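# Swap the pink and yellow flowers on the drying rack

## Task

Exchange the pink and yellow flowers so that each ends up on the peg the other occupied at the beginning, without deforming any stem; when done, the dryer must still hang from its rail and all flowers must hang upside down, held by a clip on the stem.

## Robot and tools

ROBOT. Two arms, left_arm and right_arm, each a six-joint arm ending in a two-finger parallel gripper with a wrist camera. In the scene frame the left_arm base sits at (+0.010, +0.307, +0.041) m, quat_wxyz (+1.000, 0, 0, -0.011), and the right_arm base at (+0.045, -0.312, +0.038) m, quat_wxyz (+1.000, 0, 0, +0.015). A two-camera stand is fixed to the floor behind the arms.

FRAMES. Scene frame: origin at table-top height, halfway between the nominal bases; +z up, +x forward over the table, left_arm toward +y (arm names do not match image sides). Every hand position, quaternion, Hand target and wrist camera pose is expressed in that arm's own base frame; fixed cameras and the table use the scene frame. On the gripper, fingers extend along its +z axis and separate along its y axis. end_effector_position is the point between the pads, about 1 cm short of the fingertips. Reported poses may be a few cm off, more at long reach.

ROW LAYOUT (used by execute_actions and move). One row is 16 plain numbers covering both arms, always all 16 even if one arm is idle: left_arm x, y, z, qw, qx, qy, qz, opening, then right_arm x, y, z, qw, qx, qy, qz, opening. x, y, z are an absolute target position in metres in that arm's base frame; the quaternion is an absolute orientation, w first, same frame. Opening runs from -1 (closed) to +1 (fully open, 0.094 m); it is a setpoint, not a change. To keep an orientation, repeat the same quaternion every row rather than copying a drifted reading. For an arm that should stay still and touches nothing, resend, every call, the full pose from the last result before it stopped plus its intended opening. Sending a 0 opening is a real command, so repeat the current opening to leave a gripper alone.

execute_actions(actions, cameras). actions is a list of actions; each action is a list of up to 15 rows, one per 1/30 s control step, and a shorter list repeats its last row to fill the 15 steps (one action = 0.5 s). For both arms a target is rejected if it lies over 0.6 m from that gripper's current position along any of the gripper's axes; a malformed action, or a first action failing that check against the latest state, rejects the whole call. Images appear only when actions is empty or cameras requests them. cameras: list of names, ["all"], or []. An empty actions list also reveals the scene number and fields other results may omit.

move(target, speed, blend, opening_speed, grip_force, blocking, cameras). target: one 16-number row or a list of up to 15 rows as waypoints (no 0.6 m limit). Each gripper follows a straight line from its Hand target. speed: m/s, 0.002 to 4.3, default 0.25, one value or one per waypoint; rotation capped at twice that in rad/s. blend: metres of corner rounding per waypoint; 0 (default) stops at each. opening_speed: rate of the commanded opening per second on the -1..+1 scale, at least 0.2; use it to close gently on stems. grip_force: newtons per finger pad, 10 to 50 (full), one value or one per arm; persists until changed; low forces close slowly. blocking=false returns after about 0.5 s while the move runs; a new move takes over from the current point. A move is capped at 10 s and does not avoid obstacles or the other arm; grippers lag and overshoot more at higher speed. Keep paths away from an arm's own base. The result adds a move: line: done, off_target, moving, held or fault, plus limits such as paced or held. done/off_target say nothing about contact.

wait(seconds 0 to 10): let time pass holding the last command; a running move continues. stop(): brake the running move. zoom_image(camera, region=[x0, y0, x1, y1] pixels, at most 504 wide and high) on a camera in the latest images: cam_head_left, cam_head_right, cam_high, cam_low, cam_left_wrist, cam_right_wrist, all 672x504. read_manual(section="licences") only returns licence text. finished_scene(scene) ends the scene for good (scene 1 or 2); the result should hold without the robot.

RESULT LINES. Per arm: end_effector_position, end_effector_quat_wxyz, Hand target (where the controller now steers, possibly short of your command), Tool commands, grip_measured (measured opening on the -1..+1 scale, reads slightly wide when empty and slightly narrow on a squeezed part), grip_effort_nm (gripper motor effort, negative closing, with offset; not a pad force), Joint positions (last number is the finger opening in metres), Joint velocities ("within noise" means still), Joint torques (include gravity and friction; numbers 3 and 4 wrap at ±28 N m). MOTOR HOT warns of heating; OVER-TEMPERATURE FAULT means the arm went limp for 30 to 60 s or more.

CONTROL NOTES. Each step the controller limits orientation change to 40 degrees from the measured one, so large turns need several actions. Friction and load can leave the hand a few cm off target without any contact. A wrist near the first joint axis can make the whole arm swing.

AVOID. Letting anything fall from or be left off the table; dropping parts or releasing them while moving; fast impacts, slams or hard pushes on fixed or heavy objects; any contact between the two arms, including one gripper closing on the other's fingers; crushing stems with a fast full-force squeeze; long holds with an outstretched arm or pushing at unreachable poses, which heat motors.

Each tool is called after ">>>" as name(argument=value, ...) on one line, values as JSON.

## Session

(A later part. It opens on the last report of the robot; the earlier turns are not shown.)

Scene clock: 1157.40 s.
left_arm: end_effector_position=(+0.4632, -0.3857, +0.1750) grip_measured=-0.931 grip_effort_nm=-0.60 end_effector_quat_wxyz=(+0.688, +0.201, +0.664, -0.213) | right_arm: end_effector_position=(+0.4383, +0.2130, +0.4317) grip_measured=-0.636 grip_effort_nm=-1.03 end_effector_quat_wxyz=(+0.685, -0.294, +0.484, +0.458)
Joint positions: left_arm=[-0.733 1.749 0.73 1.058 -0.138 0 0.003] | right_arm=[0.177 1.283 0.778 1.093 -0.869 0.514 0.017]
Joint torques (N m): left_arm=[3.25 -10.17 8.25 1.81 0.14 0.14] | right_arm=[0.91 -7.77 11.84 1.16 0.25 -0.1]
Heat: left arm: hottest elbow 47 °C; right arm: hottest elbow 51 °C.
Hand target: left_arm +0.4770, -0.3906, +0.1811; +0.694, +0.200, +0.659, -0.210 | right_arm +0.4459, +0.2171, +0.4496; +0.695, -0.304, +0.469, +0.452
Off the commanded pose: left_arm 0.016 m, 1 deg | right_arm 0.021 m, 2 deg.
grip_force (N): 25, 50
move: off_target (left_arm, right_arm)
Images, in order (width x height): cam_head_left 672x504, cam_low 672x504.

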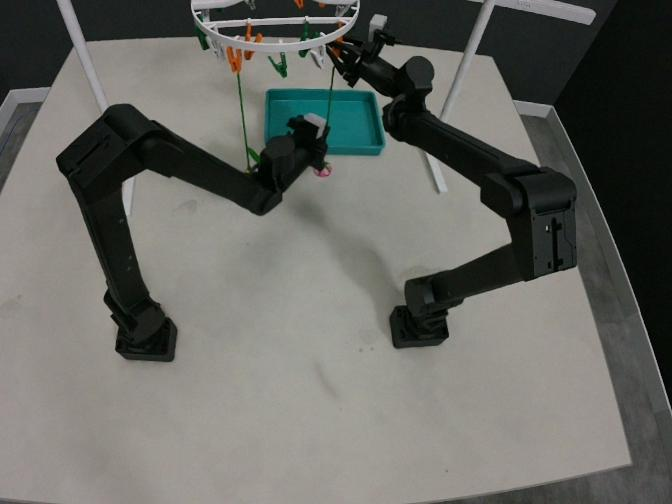

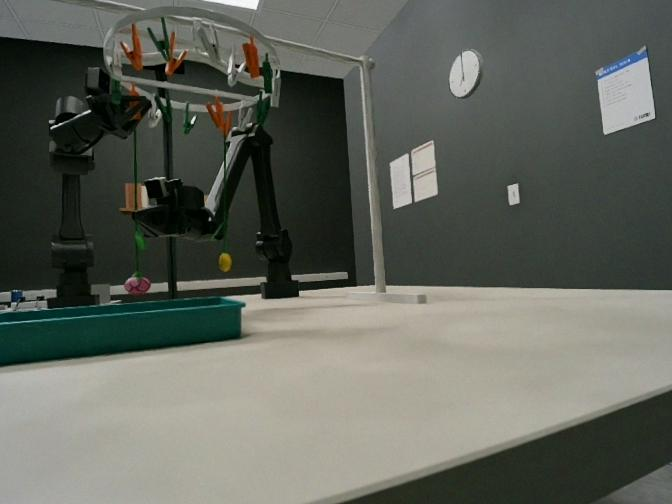

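>>> move(target=[[0.4785, -0.3912, 0.204, 0.6942, 0.1995, 0.6588, -0.2103, -1, 0.4470, 0.2175, 0.4500, 0.6953, -0.3046, 0.4690, 0.4515, -0.75]], speed=0.04, cameras=["cam_low", "cam_head_left", "cam_high", "cam_head_right"])

>>> zoom_image(camera="cam_low", region=[110, 90, 160, 150])

>>> zoom_image(camera="cam_head_left", region=[310, 30, 360, 90])

>>> zoom_image(camera="cam_head_right", region=[280, 20, 340, 90])

Scene clock: 1180.17 s.
left_arm: end_effector_position=(+0.4654, -0.3870, +0.1775) grip_measured=-0.931 grip_effort_nm=-0.60 end_effector_quat_wxyz=(+0.677, +0.207, +0.675, -0.208) | right_arm: end_effector_position=(+0.4383, +0.2130, +0.4317) grip_measured=-0.636 grip_effort_nm=-1.03 end_effector_quat_wxyz=(+0.685, -0.294, +0.484, +0.458)
Joint positions: left_arm=[-0.732 1.723 0.74 0.988 -0.137 0 0.003] | right_arm=[0.177 1.283 0.778 1.093 -0.869 0.514 0.017]
Joint torques (N m): left_arm=[3.25 -12.57 8.49 1.8 0.14 0.14] | right_arm=[1.03 -8.06 11.82 1.21 0.26 -0.1]
Heat: left arm: hottest elbow 51 °C; right arm: hottest elbow 53 °C.
Hand target: left_arm +0.4774, -0.3904, +0.2043; +0.694, +0.200, +0.659, -0.210 | right_arm +0.4459, +0.2171, +0.4496; +0.695, -0.304, +0.469, +0.452
Off the commanded pose: left_arm 0.030 m, 3 deg | right_arm 0.021 m, 2 deg.
grip_force (N): 25, 50
move: off_target (left_arm, right_arm)
Images, in order (width x height): cam_head_left 672x504, cam_head_right 672x504, cam_high 672x504, cam_low 672x504.

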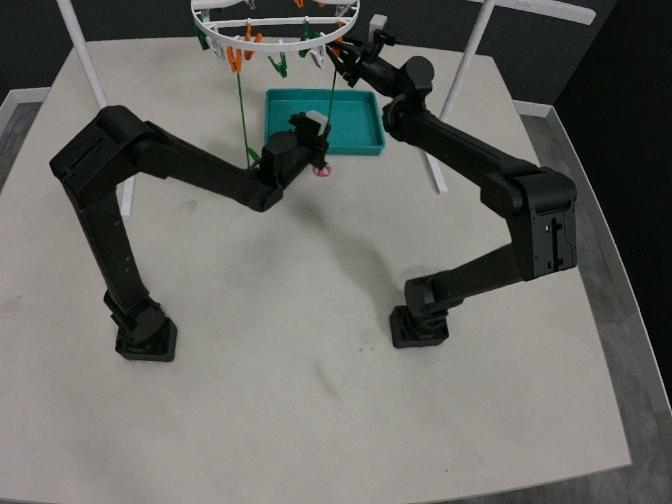

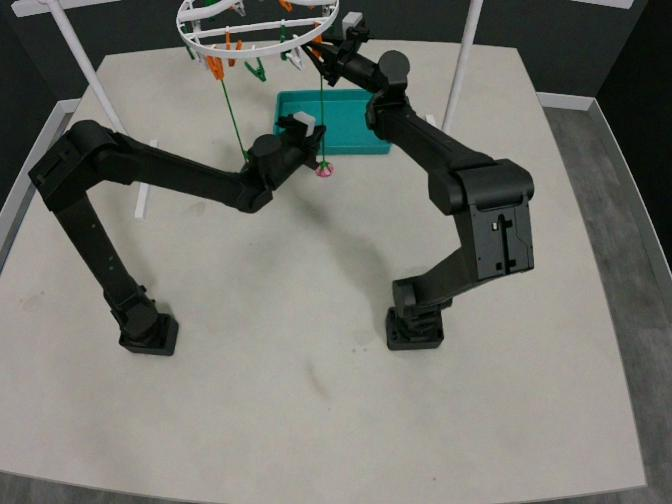

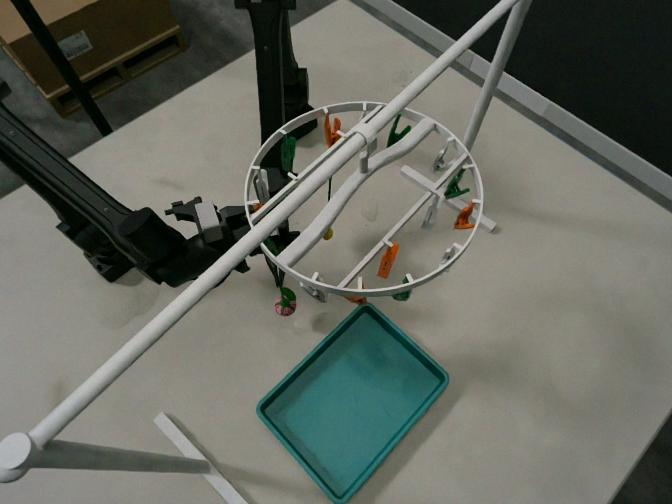

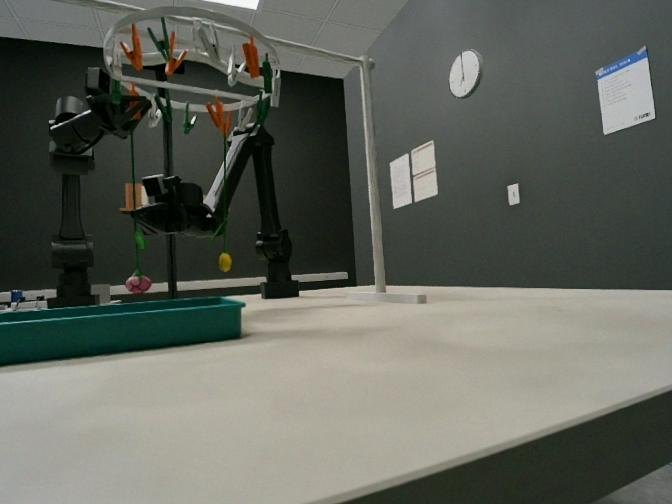

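Scaled by 8.400 from the camera's 672x504 image, which has a finer 960x720 frame.

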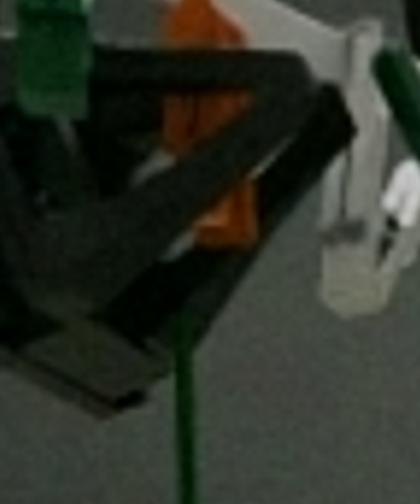

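Scaled by 8.400 from the camera's 672x504 image, which has a finer 960x720 frame.

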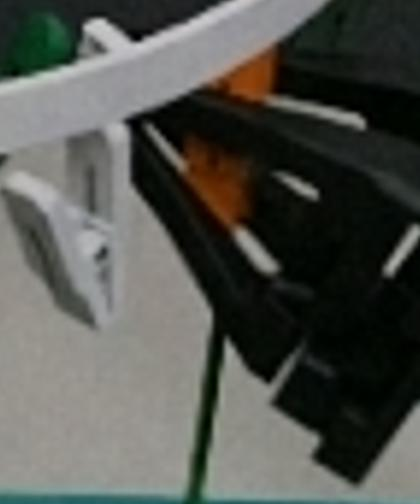

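Scaled by 7.200 from the camera's 672x504 image, which has a finer 960x720 frame.

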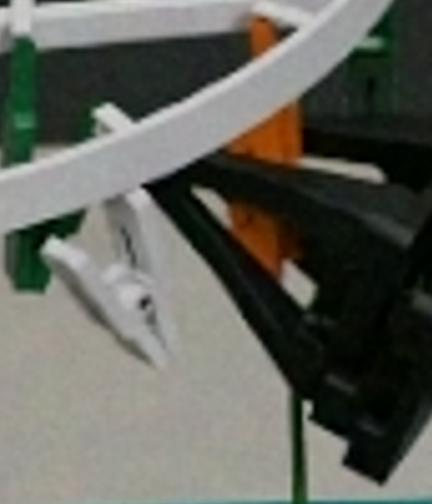

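>>> move(target=[[0.4785, -0.3912, 0.218, 0.7028, 0.1968, 0.6497, -0.2129, -1, 0.4470, 0.2175, 0.4500, 0.6953, -0.3046, 0.4690, 0.4515, -0.75]], speed=0.04, cameras=["cam_low", "cam_head_left", "cam_head_right"])

>>> zoom_image(camera="cam_low", region=[110, 90, 160, 150])

>>> zoom_image(camera="cam_head_left", region=[310, 30, 360, 90])

>>> zoom_image(camera="cam_head_right", region=[280, 20, 340, 90])

Scene clock: 1185.60 s.
left_arm: end_effector_position=(+0.4653, -0.3869, +0.1879) grip_measured=-0.931 grip_effort_nm=-0.60 end_effector_quat_wxyz=(+0.683, +0.204, +0.669, -0.211) | right_arm: end_effector_position=(+0.4383, +0.2130, +0.4317) grip_measured=-0.636 grip_effort_nm=-1.04 end_effector_quat_wxyz=(+0.685, -0.294, +0.484, +0.458)
Joint positions: left_arm=[-0.732 1.707 0.742 0.988 -0.137 0 0.003] | right_arm=[0.177 1.283 0.778 1.093 -0.869 0.514 0.017]
Joint torques (N m): left_arm=[3.25 -12.69 8.81 1.89 0.14 0.17] | right_arm=[1.14 -8 11.79 1.18 0.26 -0.11]
Heat: left arm: hottest elbow 51 °C; right arm: hottest elbow 53 °C.
Hand target: left_arm +0.4772, -0.3901, +0.2183; +0.703, +0.197, +0.650, -0.213 | right_arm +0.4459, +0.2171, +0.4496; +0.695, -0.304, +0.469, +0.452
Off the commanded pose: left_arm 0.033 m, 3 deg | right_arm 0.021 m, 2 deg.
grip_force (N): 25, 50
move: off_target (left_arm, right_arm)
Images, in order (width x height): cam_head_left 672x504, cam_head_right 672x504, cam_low 672x504.

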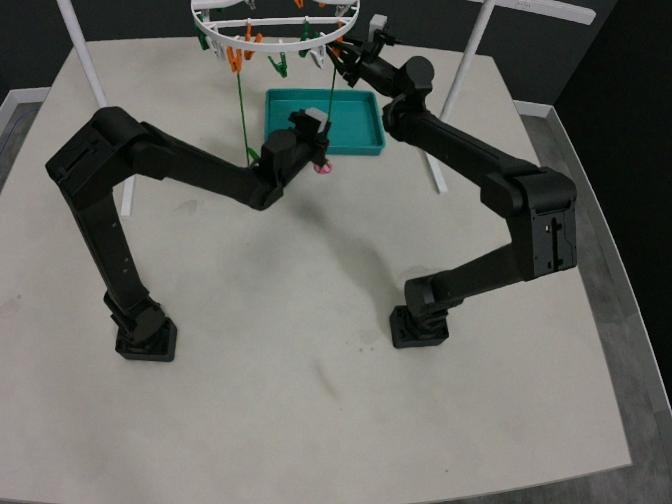

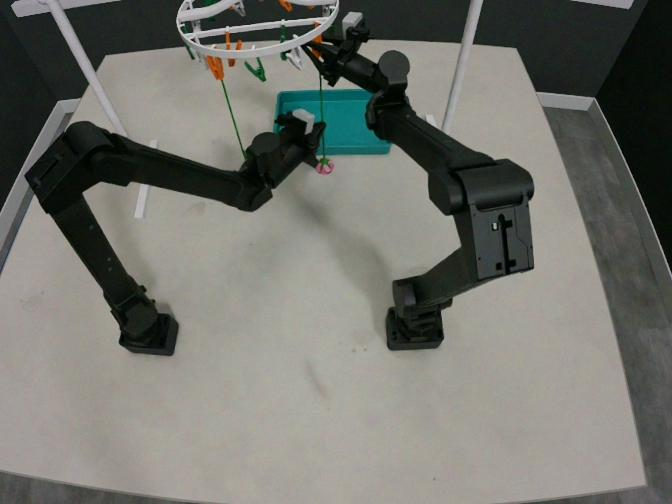

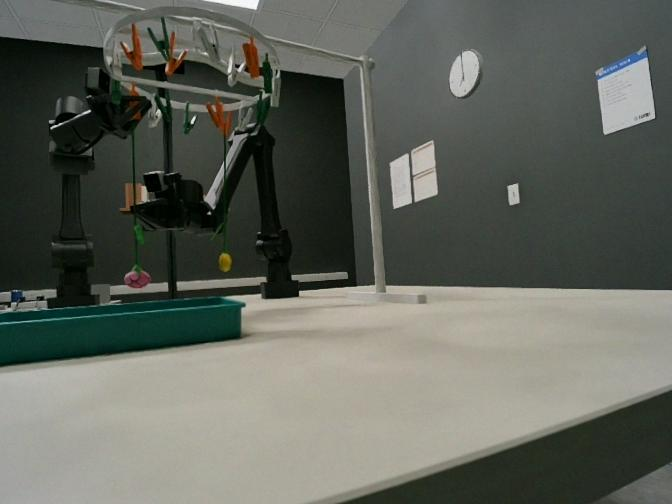

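Scaled by 8.400 from the camera's 672x504 image, which has a finer 960x720 frame.

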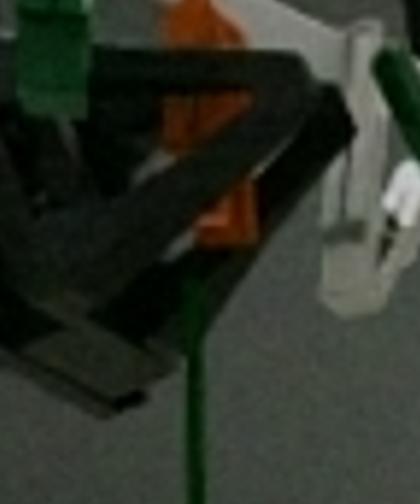

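Scaled by 8.400 from the camera's 672x504 image, which has a finer 960x720 frame.

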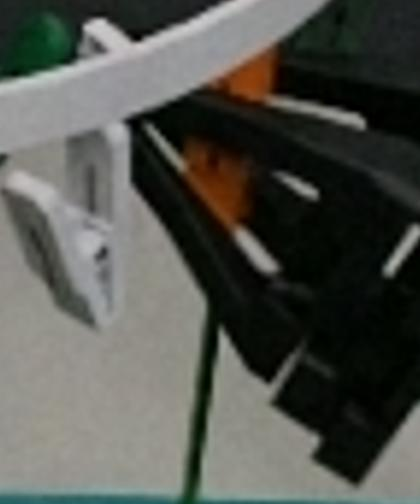

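Scaled by 7.200 from the camera's 672x504 image, which has a finer 960x720 frame.

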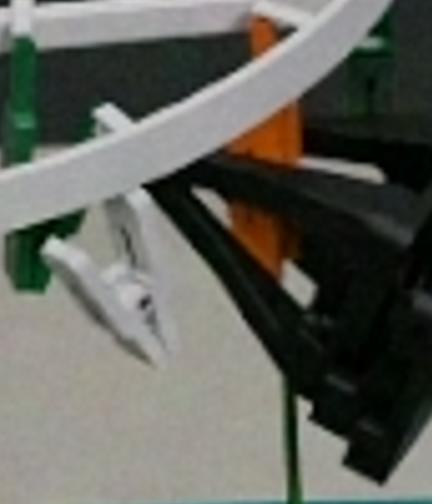

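>>> move(target=[[0.4785, -0.3800, 0.220, 0.7028, 0.1968, 0.6497, -0.2129, -1, 0.4470, 0.2175, 0.4500, 0.6953, -0.3046, 0.4690, 0.4515, -0.75]], speed=0.04, cameras=["cam_low", "cam_head_left", "cam_head_right"])

>>> zoom_image(camera="cam_low", region=[110, 90, 160, 150])

>>> zoom_image(camera="cam_head_right", region=[280, 20, 340, 90])

Scene clock: 1195.77 s.
left_arm: end_effector_position=(+0.4700, -0.3800, +0.1977) grip_measured=-0.931 grip_effort_nm=-0.60 end_effector_quat_wxyz=(+0.689, +0.202, +0.663, -0.213) | right_arm: end_effector_position=(+0.4383, +0.2130, +0.4317) grip_measured=-0.636 grip_effort_nm=-1.03 end_effector_quat_wxyz=(+0.685, -0.294, +0.484, +0.458)
Joint positions: left_arm=[-0.713 1.691 0.742 0.988 -0.118 0.001 0.003] | right_arm=[0.177 1.283 0.778 1.093 -0.869 0.514 0.017]
Joint torques (N m): left_arm=[3.08 -12.63 7.64 1.88 0.15 0.16] | right_arm=[0.97 -7.88 11.82 1.16 0.24 -0.09]
Heat: left arm: hottest elbow 52 °C; right arm: hottest elbow 53 °C.
Hand target: left_arm +0.4779, -0.3796, +0.2202; +0.703, +0.197, +0.649, -0.213 | right_arm +0.4459, +0.2171, +0.4496; +0.695, -0.304, +0.469, +0.452
Off the commanded pose: left_arm 0.024 m, 2 deg | right_arm 0.021 m, 2 deg.
grip_force (N): 25, 50
move: off_target (left_arm, right_arm)
Images, in order (width x height): cam_head_left 672x504, cam_head_right 672x504, cam_low 672x504.

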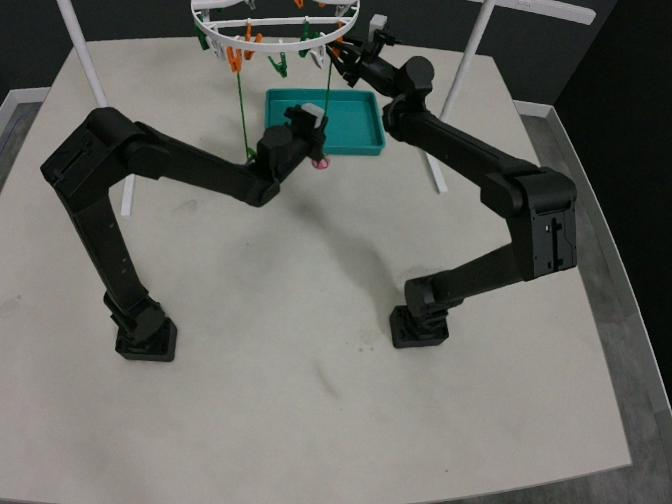

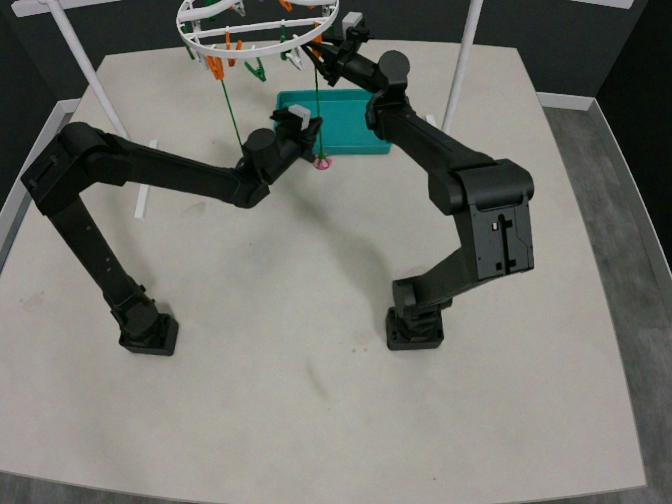

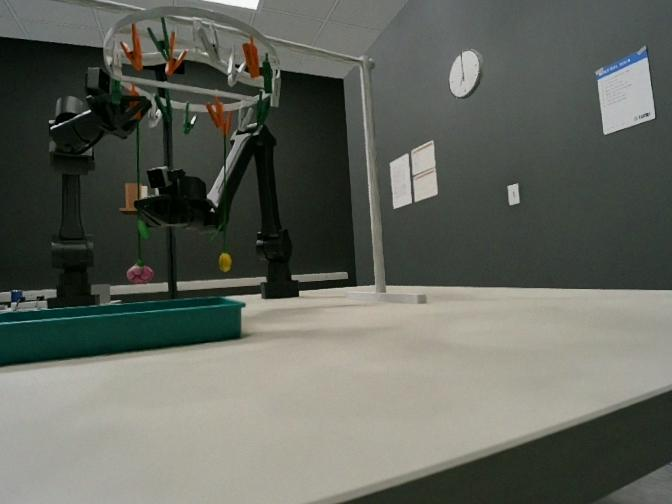

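Scaled by 8.400 from the camera's 672x504 image, which has a finer 960x720 frame.

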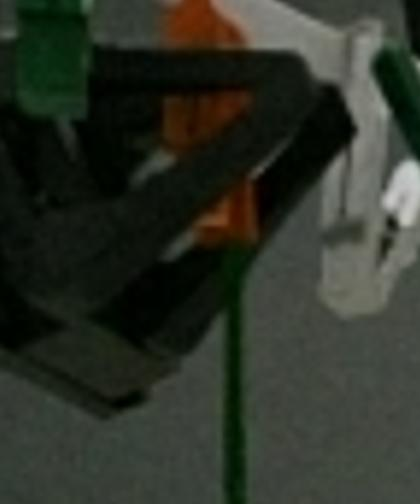

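Scaled by 7.200 from the camera's 672x504 image, which has a finer 960x720 frame.

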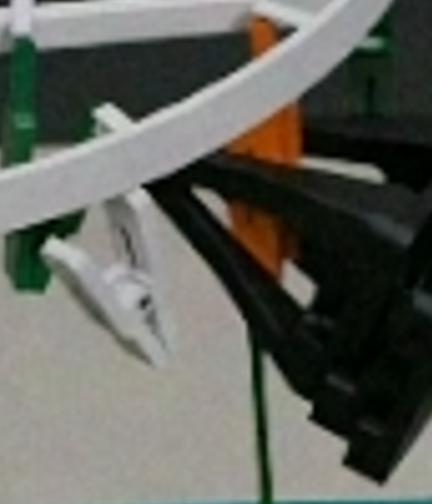

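>>> move(target=[[0.4690, -0.3895, 0.190, 0.6942, 0.1995, 0.6588, -0.2103, -1, 0.4470, 0.2175, 0.4500, 0.6953, -0.3046, 0.4690, 0.4515, -0.75]], speed=0.04, cameras=["cam_low", "cam_head_left", "cam_head_right"])

>>> zoom_image(camera="cam_low", region=[110, 90, 160, 150])

>>> zoom_image(camera="cam_head_left", region=[310, 30, 360, 90])

>>> zoom_image(camera="cam_head_right", region=[280, 20, 340, 90])

Scene clock: 1208.90 s.
left_arm: end_effector_position=(+0.4693, -0.3824, +0.1880) grip_measured=-0.931 grip_effort_nm=-0.60 end_effector_quat_wxyz=(+0.688, +0.198, +0.666, -0.208) | right_arm: end_effector_position=(+0.4383, +0.2130, +0.4317) grip_measured=-0.636 grip_effort_nm=-1.03 end_effector_quat_wxyz=(+0.685, -0.294, +0.484, +0.458)
Joint positions: left_arm=[-0.724 1.715 0.742 1.007 -0.142 0.001 0.003] | right_arm=[0.177 1.283 0.778 1.093 -0.869 0.514 0.017]
Joint torques (N m): left_arm=[1.79 -10.17 6.53 2.96 -0.08 0.13] | right_arm=[0.91 -7.88 11.84 1.2 0.24 -0.1]
Heat: left arm: hottest elbow 52 °C; right arm: hottest elbow 54 °C.
Hand target: left_arm +0.4689, -0.3894, +0.1900; +0.694, +0.200, +0.659, -0.210 | right_arm +0.4459, +0.2171, +0.4496; +0.695, -0.304, +0.469, +0.452
Off the commanded pose: left_arm 0.007 m, 1 deg | right_arm 0.021 m, 2 deg.
grip_force (N): 25, 50
move: off_target (right_arm)
Images, in order (width x height): cam_head_left 672x504, cam_head_right 672x504, cam_low 672x504.

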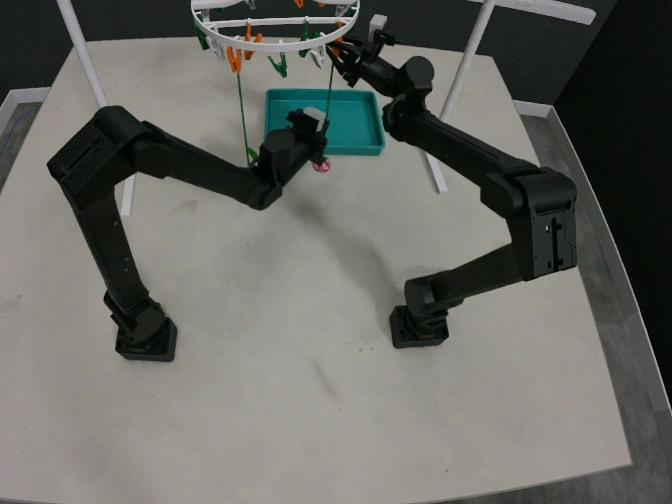

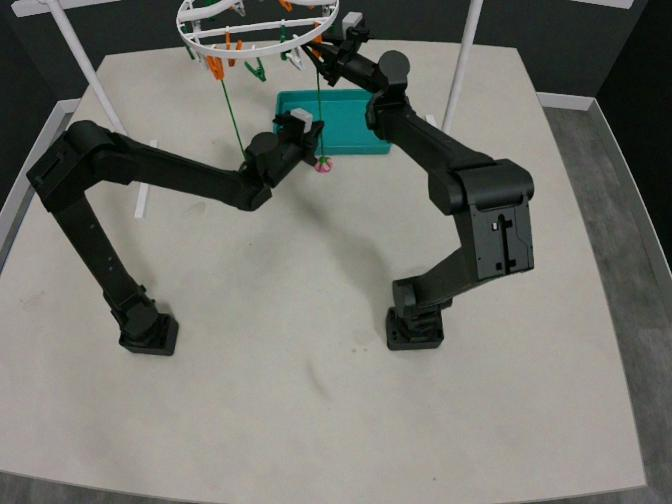

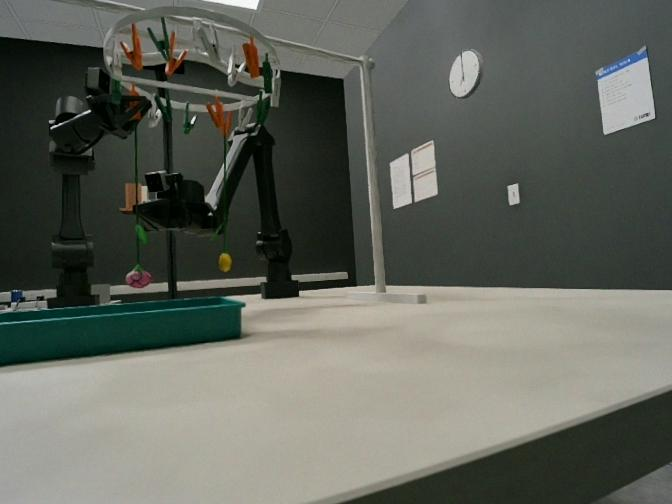

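Scaled by 8.400 from the camera's 672x504 image, which has a finer 960x720 frame.

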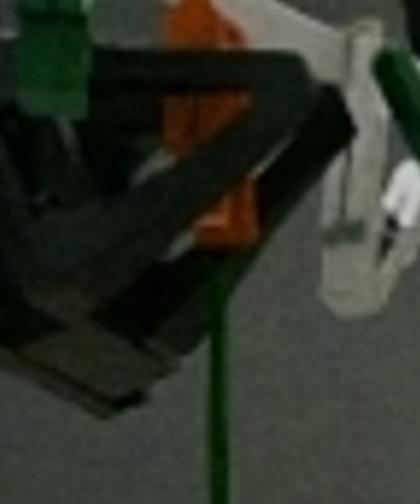

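Scaled by 8.400 from the camera's 672x504 image, which has a finer 960x720 frame.

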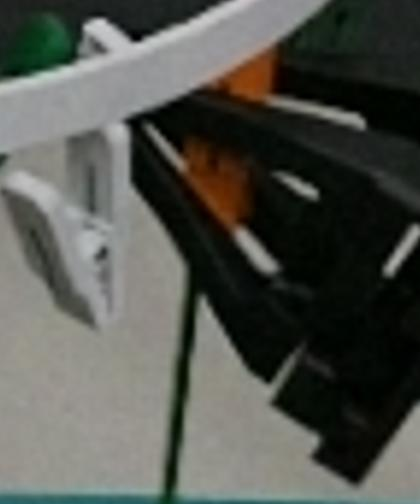

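Scaled by 7.200 from the camera's 672x504 image, which has a finer 960x720 frame.

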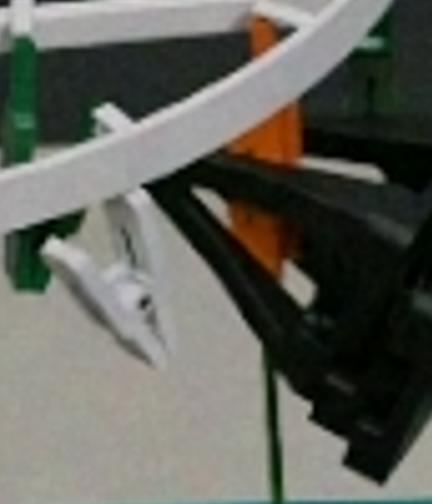

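>>> move(target=[[0.4610, -0.3935, 0.1885, 0.6942, 0.1995, 0.6588, -0.2103, -1, 0.4470, 0.2175, 0.4500, 0.6953, -0.3046, 0.4690, 0.4515, -0.75]], speed=0.04, cameras=["cam_low", "cam_head_left", "cam_head_right", "cam_right_wrist", "cam_left_wrist"])

>>> zoom_image(camera="cam_low", region=[110, 90, 160, 150])

>>> zoom_image(camera="cam_head_left", region=[310, 30, 360, 90])

>>> zoom_image(camera="cam_head_right", region=[280, 20, 340, 90])

Scene clock: 1228.90 s.
left_arm: end_effector_position=(+0.4637, -0.3885, +0.1899) grip_measured=-0.931 grip_effort_nm=-0.60 end_effector_quat_wxyz=(+0.691, +0.196, +0.664, -0.209) | right_arm: end_effector_position=(+0.4383, +0.2130, +0.4317) grip_measured=-0.636 grip_effort_nm=-1.03 end_effector_quat_wxyz=(+0.685, -0.294, +0.484, +0.458)
Joint positions: left_arm=[-0.743 1.715 0.742 1.015 -0.161 0.001 0.003] | right_arm=[0.177 1.283 0.778 1.093 -0.869 0.514 0.017]
Joint torques (N m): left_arm=[1.9 -10.23 5.86 3.03 -0.07 0.14] | right_arm=[0.91 -8.12 11.79 1.07 0.25 -0.1]
Heat: left arm: hottest elbow 50 °C; right arm: hottest elbow 54 °C.
Hand target: left_arm +0.4610, -0.3935, +0.1885; +0.694, +0.200, +0.659, -0.210 | right_arm +0.4459, +0.2171, +0.4496; +0.695, -0.304, +0.469, +0.452
Off the commanded pose: left_arm 0.006 m, 1 deg | right_arm 0.021 m, 2 deg.
grip_force (N): 25, 50
move: off_target (right_arm)
camera_calibration:
cam_left_wrist: T_world_to_cam=[[-0.544553, -0.838694, -0.0073513, -0.0720605], [-0.317429, 0.2142, -0.923773, 0.443643], [0.776338, -0.50071, -0.382869, -0.389377], [0, 0, 0, 1]] pos_world=[0.403872, -0.35043, 0.260215]
cam_right_wrist: T_world_to_cam=[[0.913391, -0.406017, -0.0294501, -0.30224], [-0.051739, -0.0440274, -0.99769, 0.503099], [0.403782, 0.912804, -0.0612211, -0.256212], [0, 0, 0, 1]] pos_world=[0.405547, 0.133307, 0.477351]
Images, in order (width x height): cam_head_left 672x504, cam_head_right 672x504, cam_low 672x504, cam_left_wrist 672x504, cam_right_wrist 672x504.

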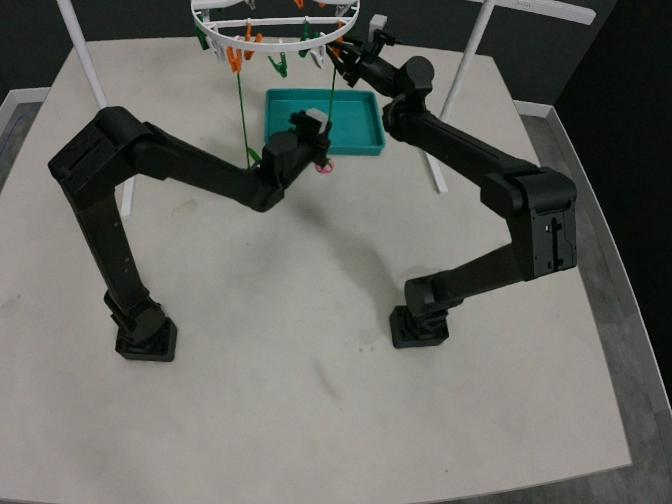

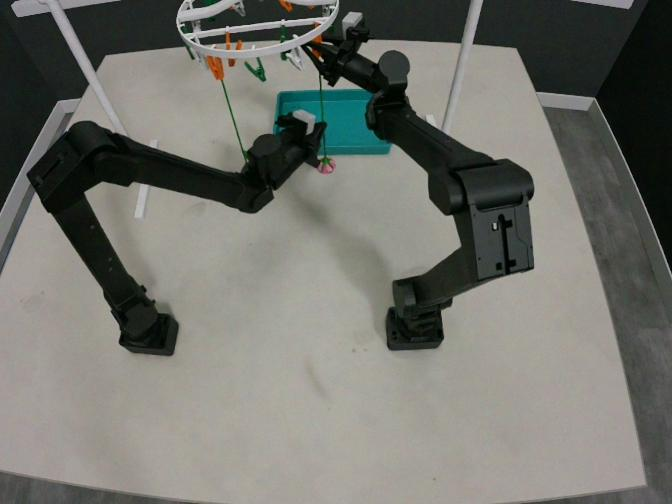

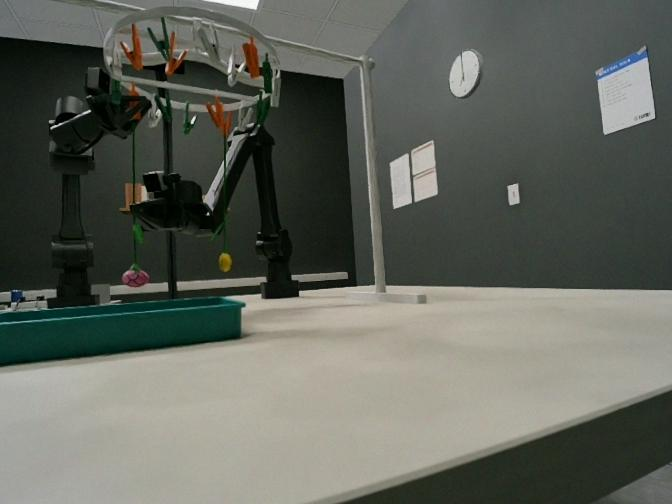

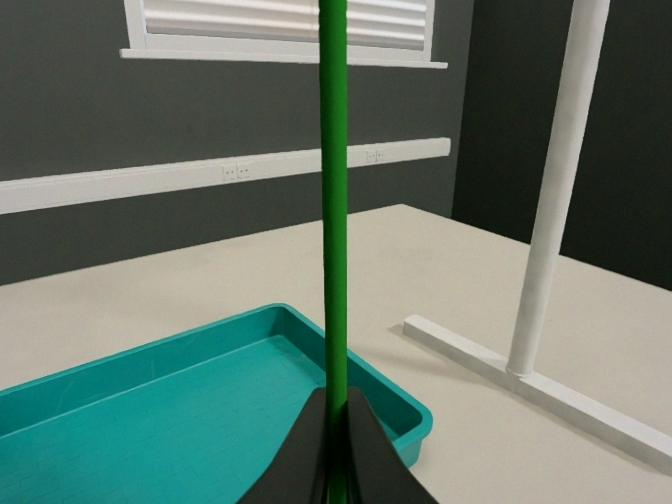

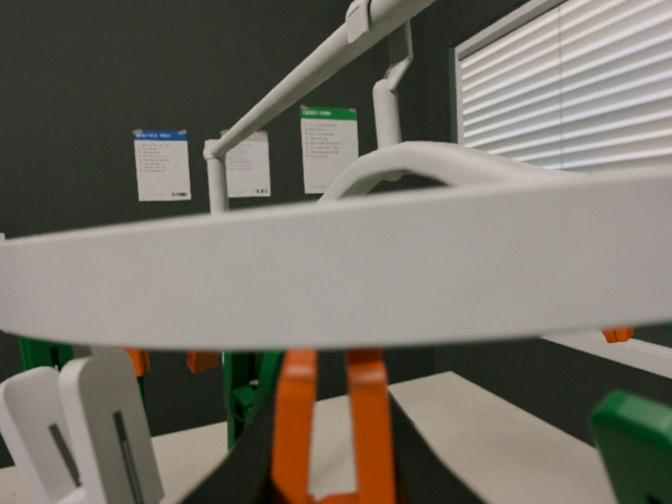

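Scaled by 8.400 from the camera's 672x504 image, which has a finer 960x720 frame.

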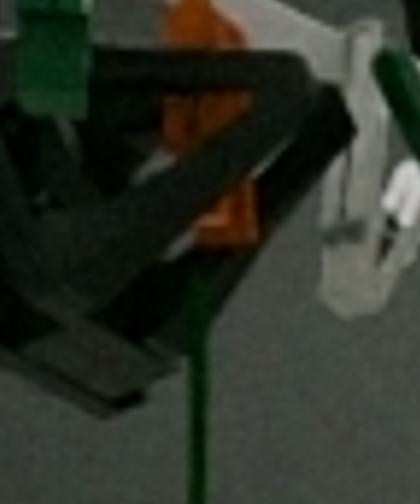

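Scaled by 8.400 from the camera's 672x504 image, which has a finer 960x720 frame.

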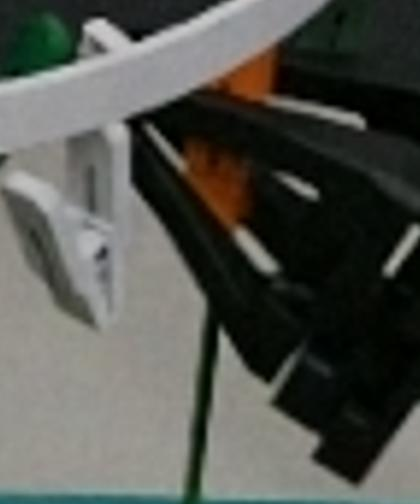

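Scaled by 7.200 from the camera's 672x504 image, which has a finer 960x720 frame.

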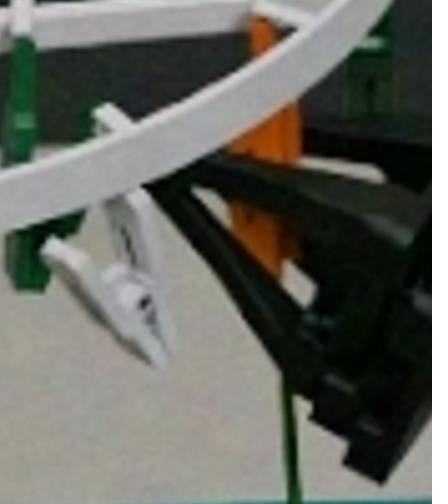

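>>> move(target=[[0.4610, -0.3925, 0.222, 0.7010, 0.1974, 0.6517, -0.2123, -1, 0.4470, 0.2175, 0.4500, 0.6953, -0.3046, 0.4690, 0.4515, -0.75]], speed=0.04, cameras=["cam_low", "cam_head_left", "cam_head_right", "cam_right_wrist"])

>>> zoom_image(camera="cam_low", region=[110, 90, 160, 150])

>>> zoom_image(camera="cam_head_right", region=[280, 20, 340, 90])

Scene clock: 1239.07 s.
left_arm: end_effector_position=(+0.4617, -0.3869, +0.2065) grip_measured=-0.931 grip_effort_nm=-0.60 end_effector_quat_wxyz=(+0.693, +0.195, +0.661, -0.210) | right_arm: end_effector_position=(+0.4383, +0.2130, +0.4317) grip_measured=-0.636 grip_effort_nm=-1.03 end_effector_quat_wxyz=(+0.685, -0.294, +0.484, +0.458)
Joint positions: left_arm=[-0.743 1.672 0.742 0.98 -0.162 0.001 0.003] | right_arm=[0.177 1.283 0.778 1.093 -0.869 0.514 0.017]
Joint torques (N m): left_arm=[2.02 -12.34 7.02 1.66 0.01 0.18] | right_arm=[1.03 -7.71 11.79 1.14 0.25 -0.11]
Heat: left arm: hottest elbow 50 °C; right arm: hottest elbow 55 °C.
Hand target: left_arm +0.4608, -0.3923, +0.2221; +0.701, +0.197, +0.652, -0.212 | right_arm +0.4459, +0.2171, +0.4496; +0.695, -0.304, +0.469, +0.452
Off the commanded pose: left_arm 0.017 m, 1 deg | right_arm 0.021 m, 2 deg.
grip_force (N): 25, 50
move: off_target (left_arm, right_arm)
camera_calibration:
cam_right_wrist: T_world_to_cam=[[0.913391, -0.406017, -0.0294501, -0.30224], [-0.051739, -0.0440274, -0.99769, 0.503099], [0.403782, 0.912804, -0.0612211, -0.256212], [0, 0, 0, 1]] pos_world=[0.405547, 0.133307, 0.477351]
Images, in order (width x height): cam_head_left 672x504, cam_head_right 672x504, cam_low 672x504, cam_right_wrist 672x504.

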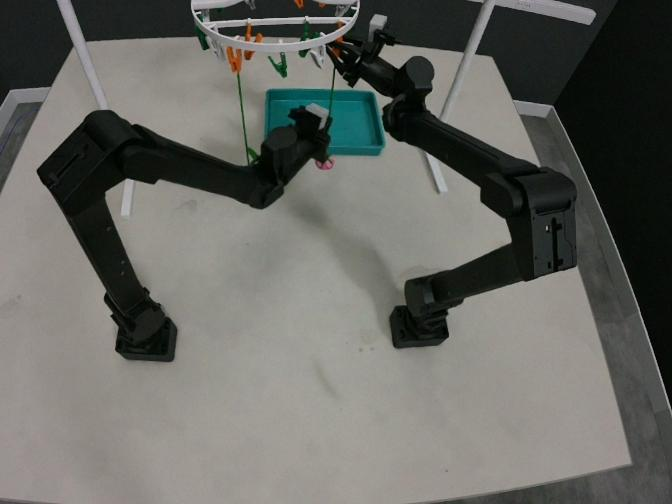

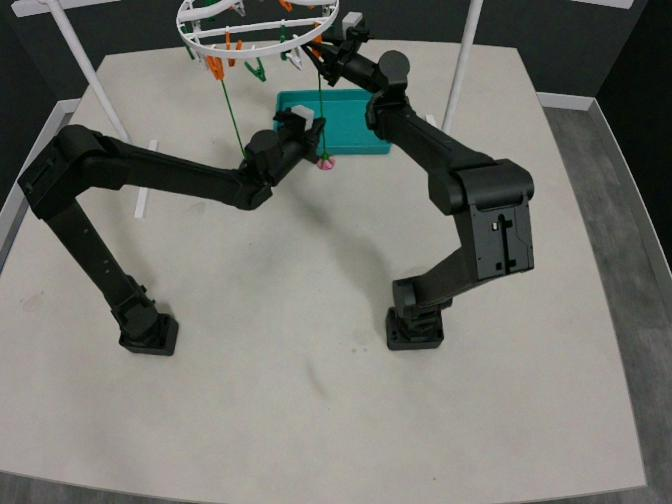

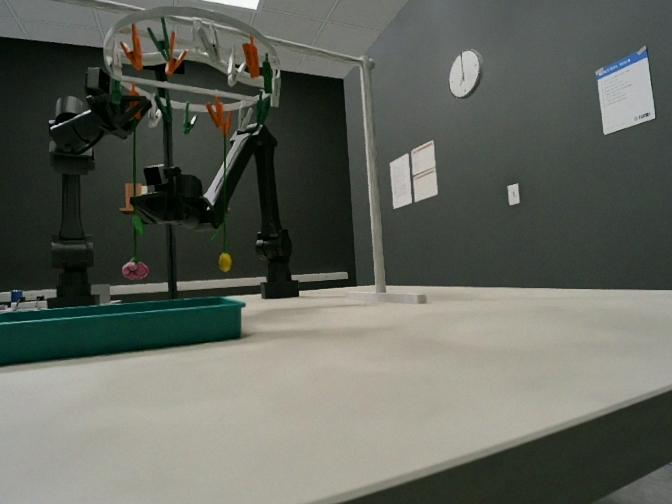

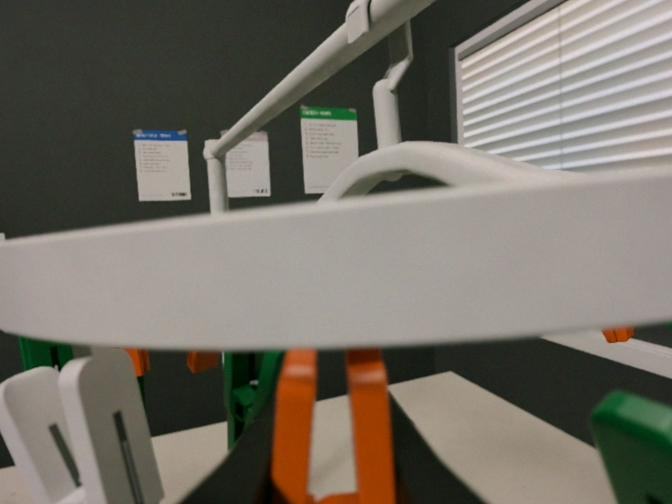

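Scaled by 8.400 from the camera's 672x504 image, which has a finer 960x720 frame.

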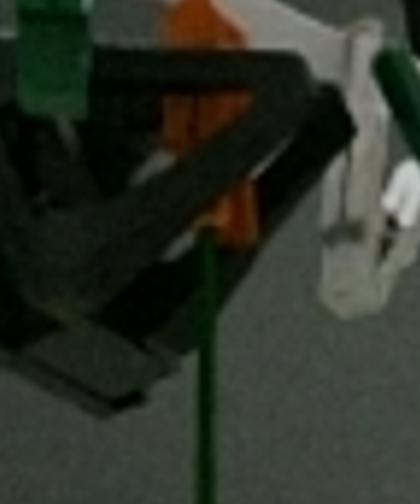

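Scaled by 7.200 from the camera's 672x504 image, which has a finer 960x720 frame.

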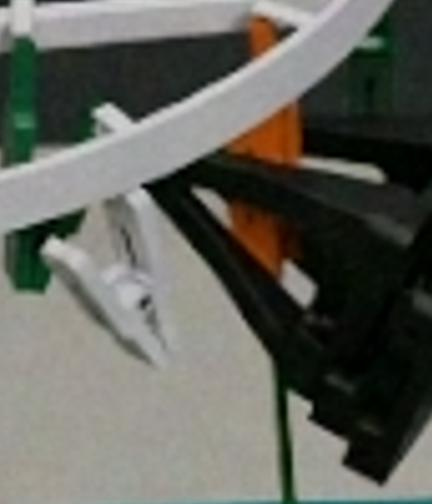

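>>> move(target=[[0.4620, -0.3925, 0.234, 0.7010, 0.1974, 0.6517, -0.2123, -1, 0.4470, 0.2175, 0.4500, 0.6953, -0.3046, 0.4690, 0.4515, -0.75]], speed=0.03, cameras=["cam_low", "cam_right_wrist"])

>>> zoom_image(camera="cam_low", region=[110, 90, 160, 150])

>>> zoom_image(camera="cam_right_wrist", region=[240, 330, 440, 504])

Scene clock: 1249.47 s.
left_arm: end_effector_position=(+0.4604, -0.3857, +0.2134) grip_measured=-0.931 grip_effort_nm=-0.60 end_effector_quat_wxyz=(+0.690, +0.197, +0.664, -0.208) | right_arm: end_effector_position=(+0.4383, +0.2130, +0.4317) grip_measured=-0.636 grip_effort_nm=-1.03 end_effector_quat_wxyz=(+0.685, -0.294, +0.484, +0.458)
Joint positions: left_arm=[-0.743 1.644 0.742 0.941 -0.162 0.001 0.003] | right_arm=[0.177 1.283 0.778 1.093 -0.869 0.514 0.017]
Joint torques (N m): left_arm=[2.08 -12.22 7.87 1.74 0.07 0.17] | right_arm=[1.03 -7.82 11.85 1.2 0.26 -0.1]
Heat: left arm: hottest elbow 50 °C; right arm: hottest elbow 55 °C.
Hand target: left_arm +0.4616, -0.3921, +0.2341; +0.701, +0.197, +0.652, -0.212 | right_arm +0.4459, +0.2171, +0.4496; +0.695, -0.304, +0.469, +0.452
Off the commanded pose: left_arm 0.022 m, 2 deg | right_arm 0.021 m, 2 deg.
grip_force (N): 25, 50
move: off_target (left_arm, right_arm)
camera_calibration:
cam_right_wrist: T_world_to_cam=[[0.913391, -0.406017, -0.0294501, -0.30224], [-0.051739, -0.0440274, -0.99769, 0.503099], [0.403782, 0.912804, -0.0612211, -0.256212], [0, 0, 0, 1]] pos_world=[0.405547, 0.133307, 0.477351]
Images, in order (width x height): cam_low 672x504, cam_right_wrist 672x504.

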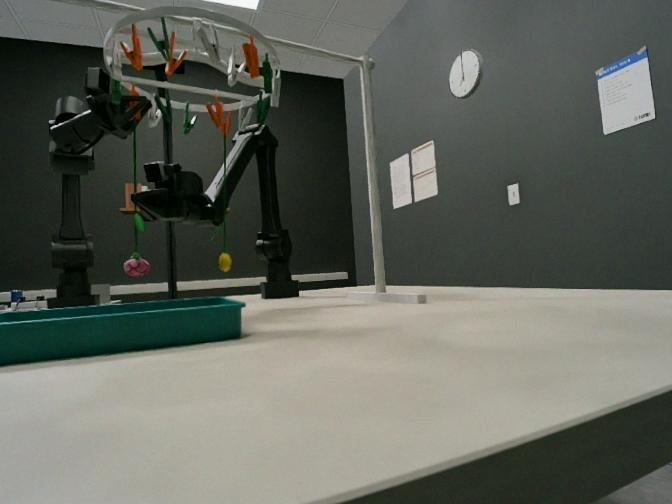

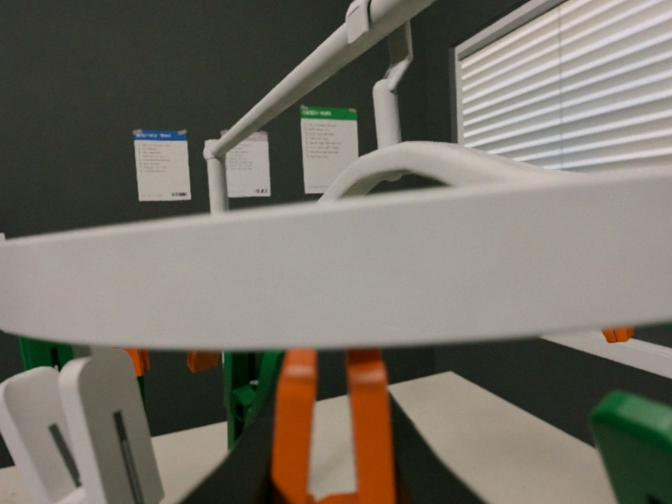

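Scaled by 8.400 from the camera's 672x504 image, which has a finer 960x720 frame.

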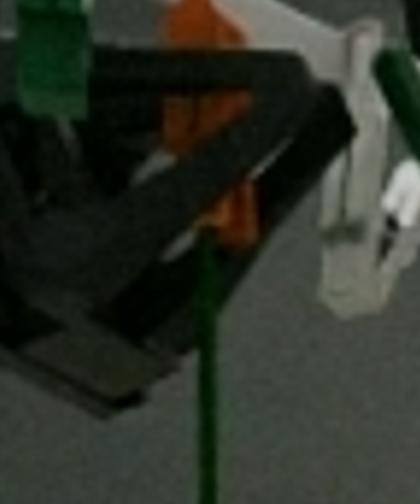

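Scaled by 2.520 from the camera's 672x504 image, which has a finer 960x720 frame.

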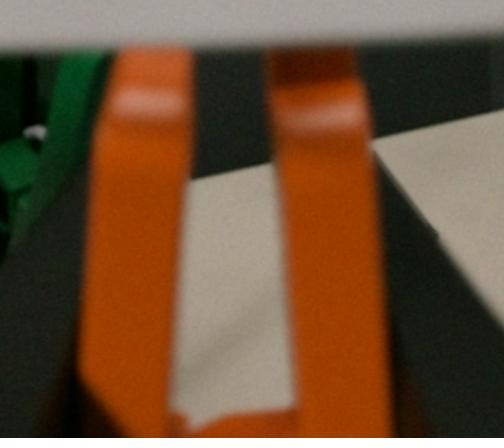

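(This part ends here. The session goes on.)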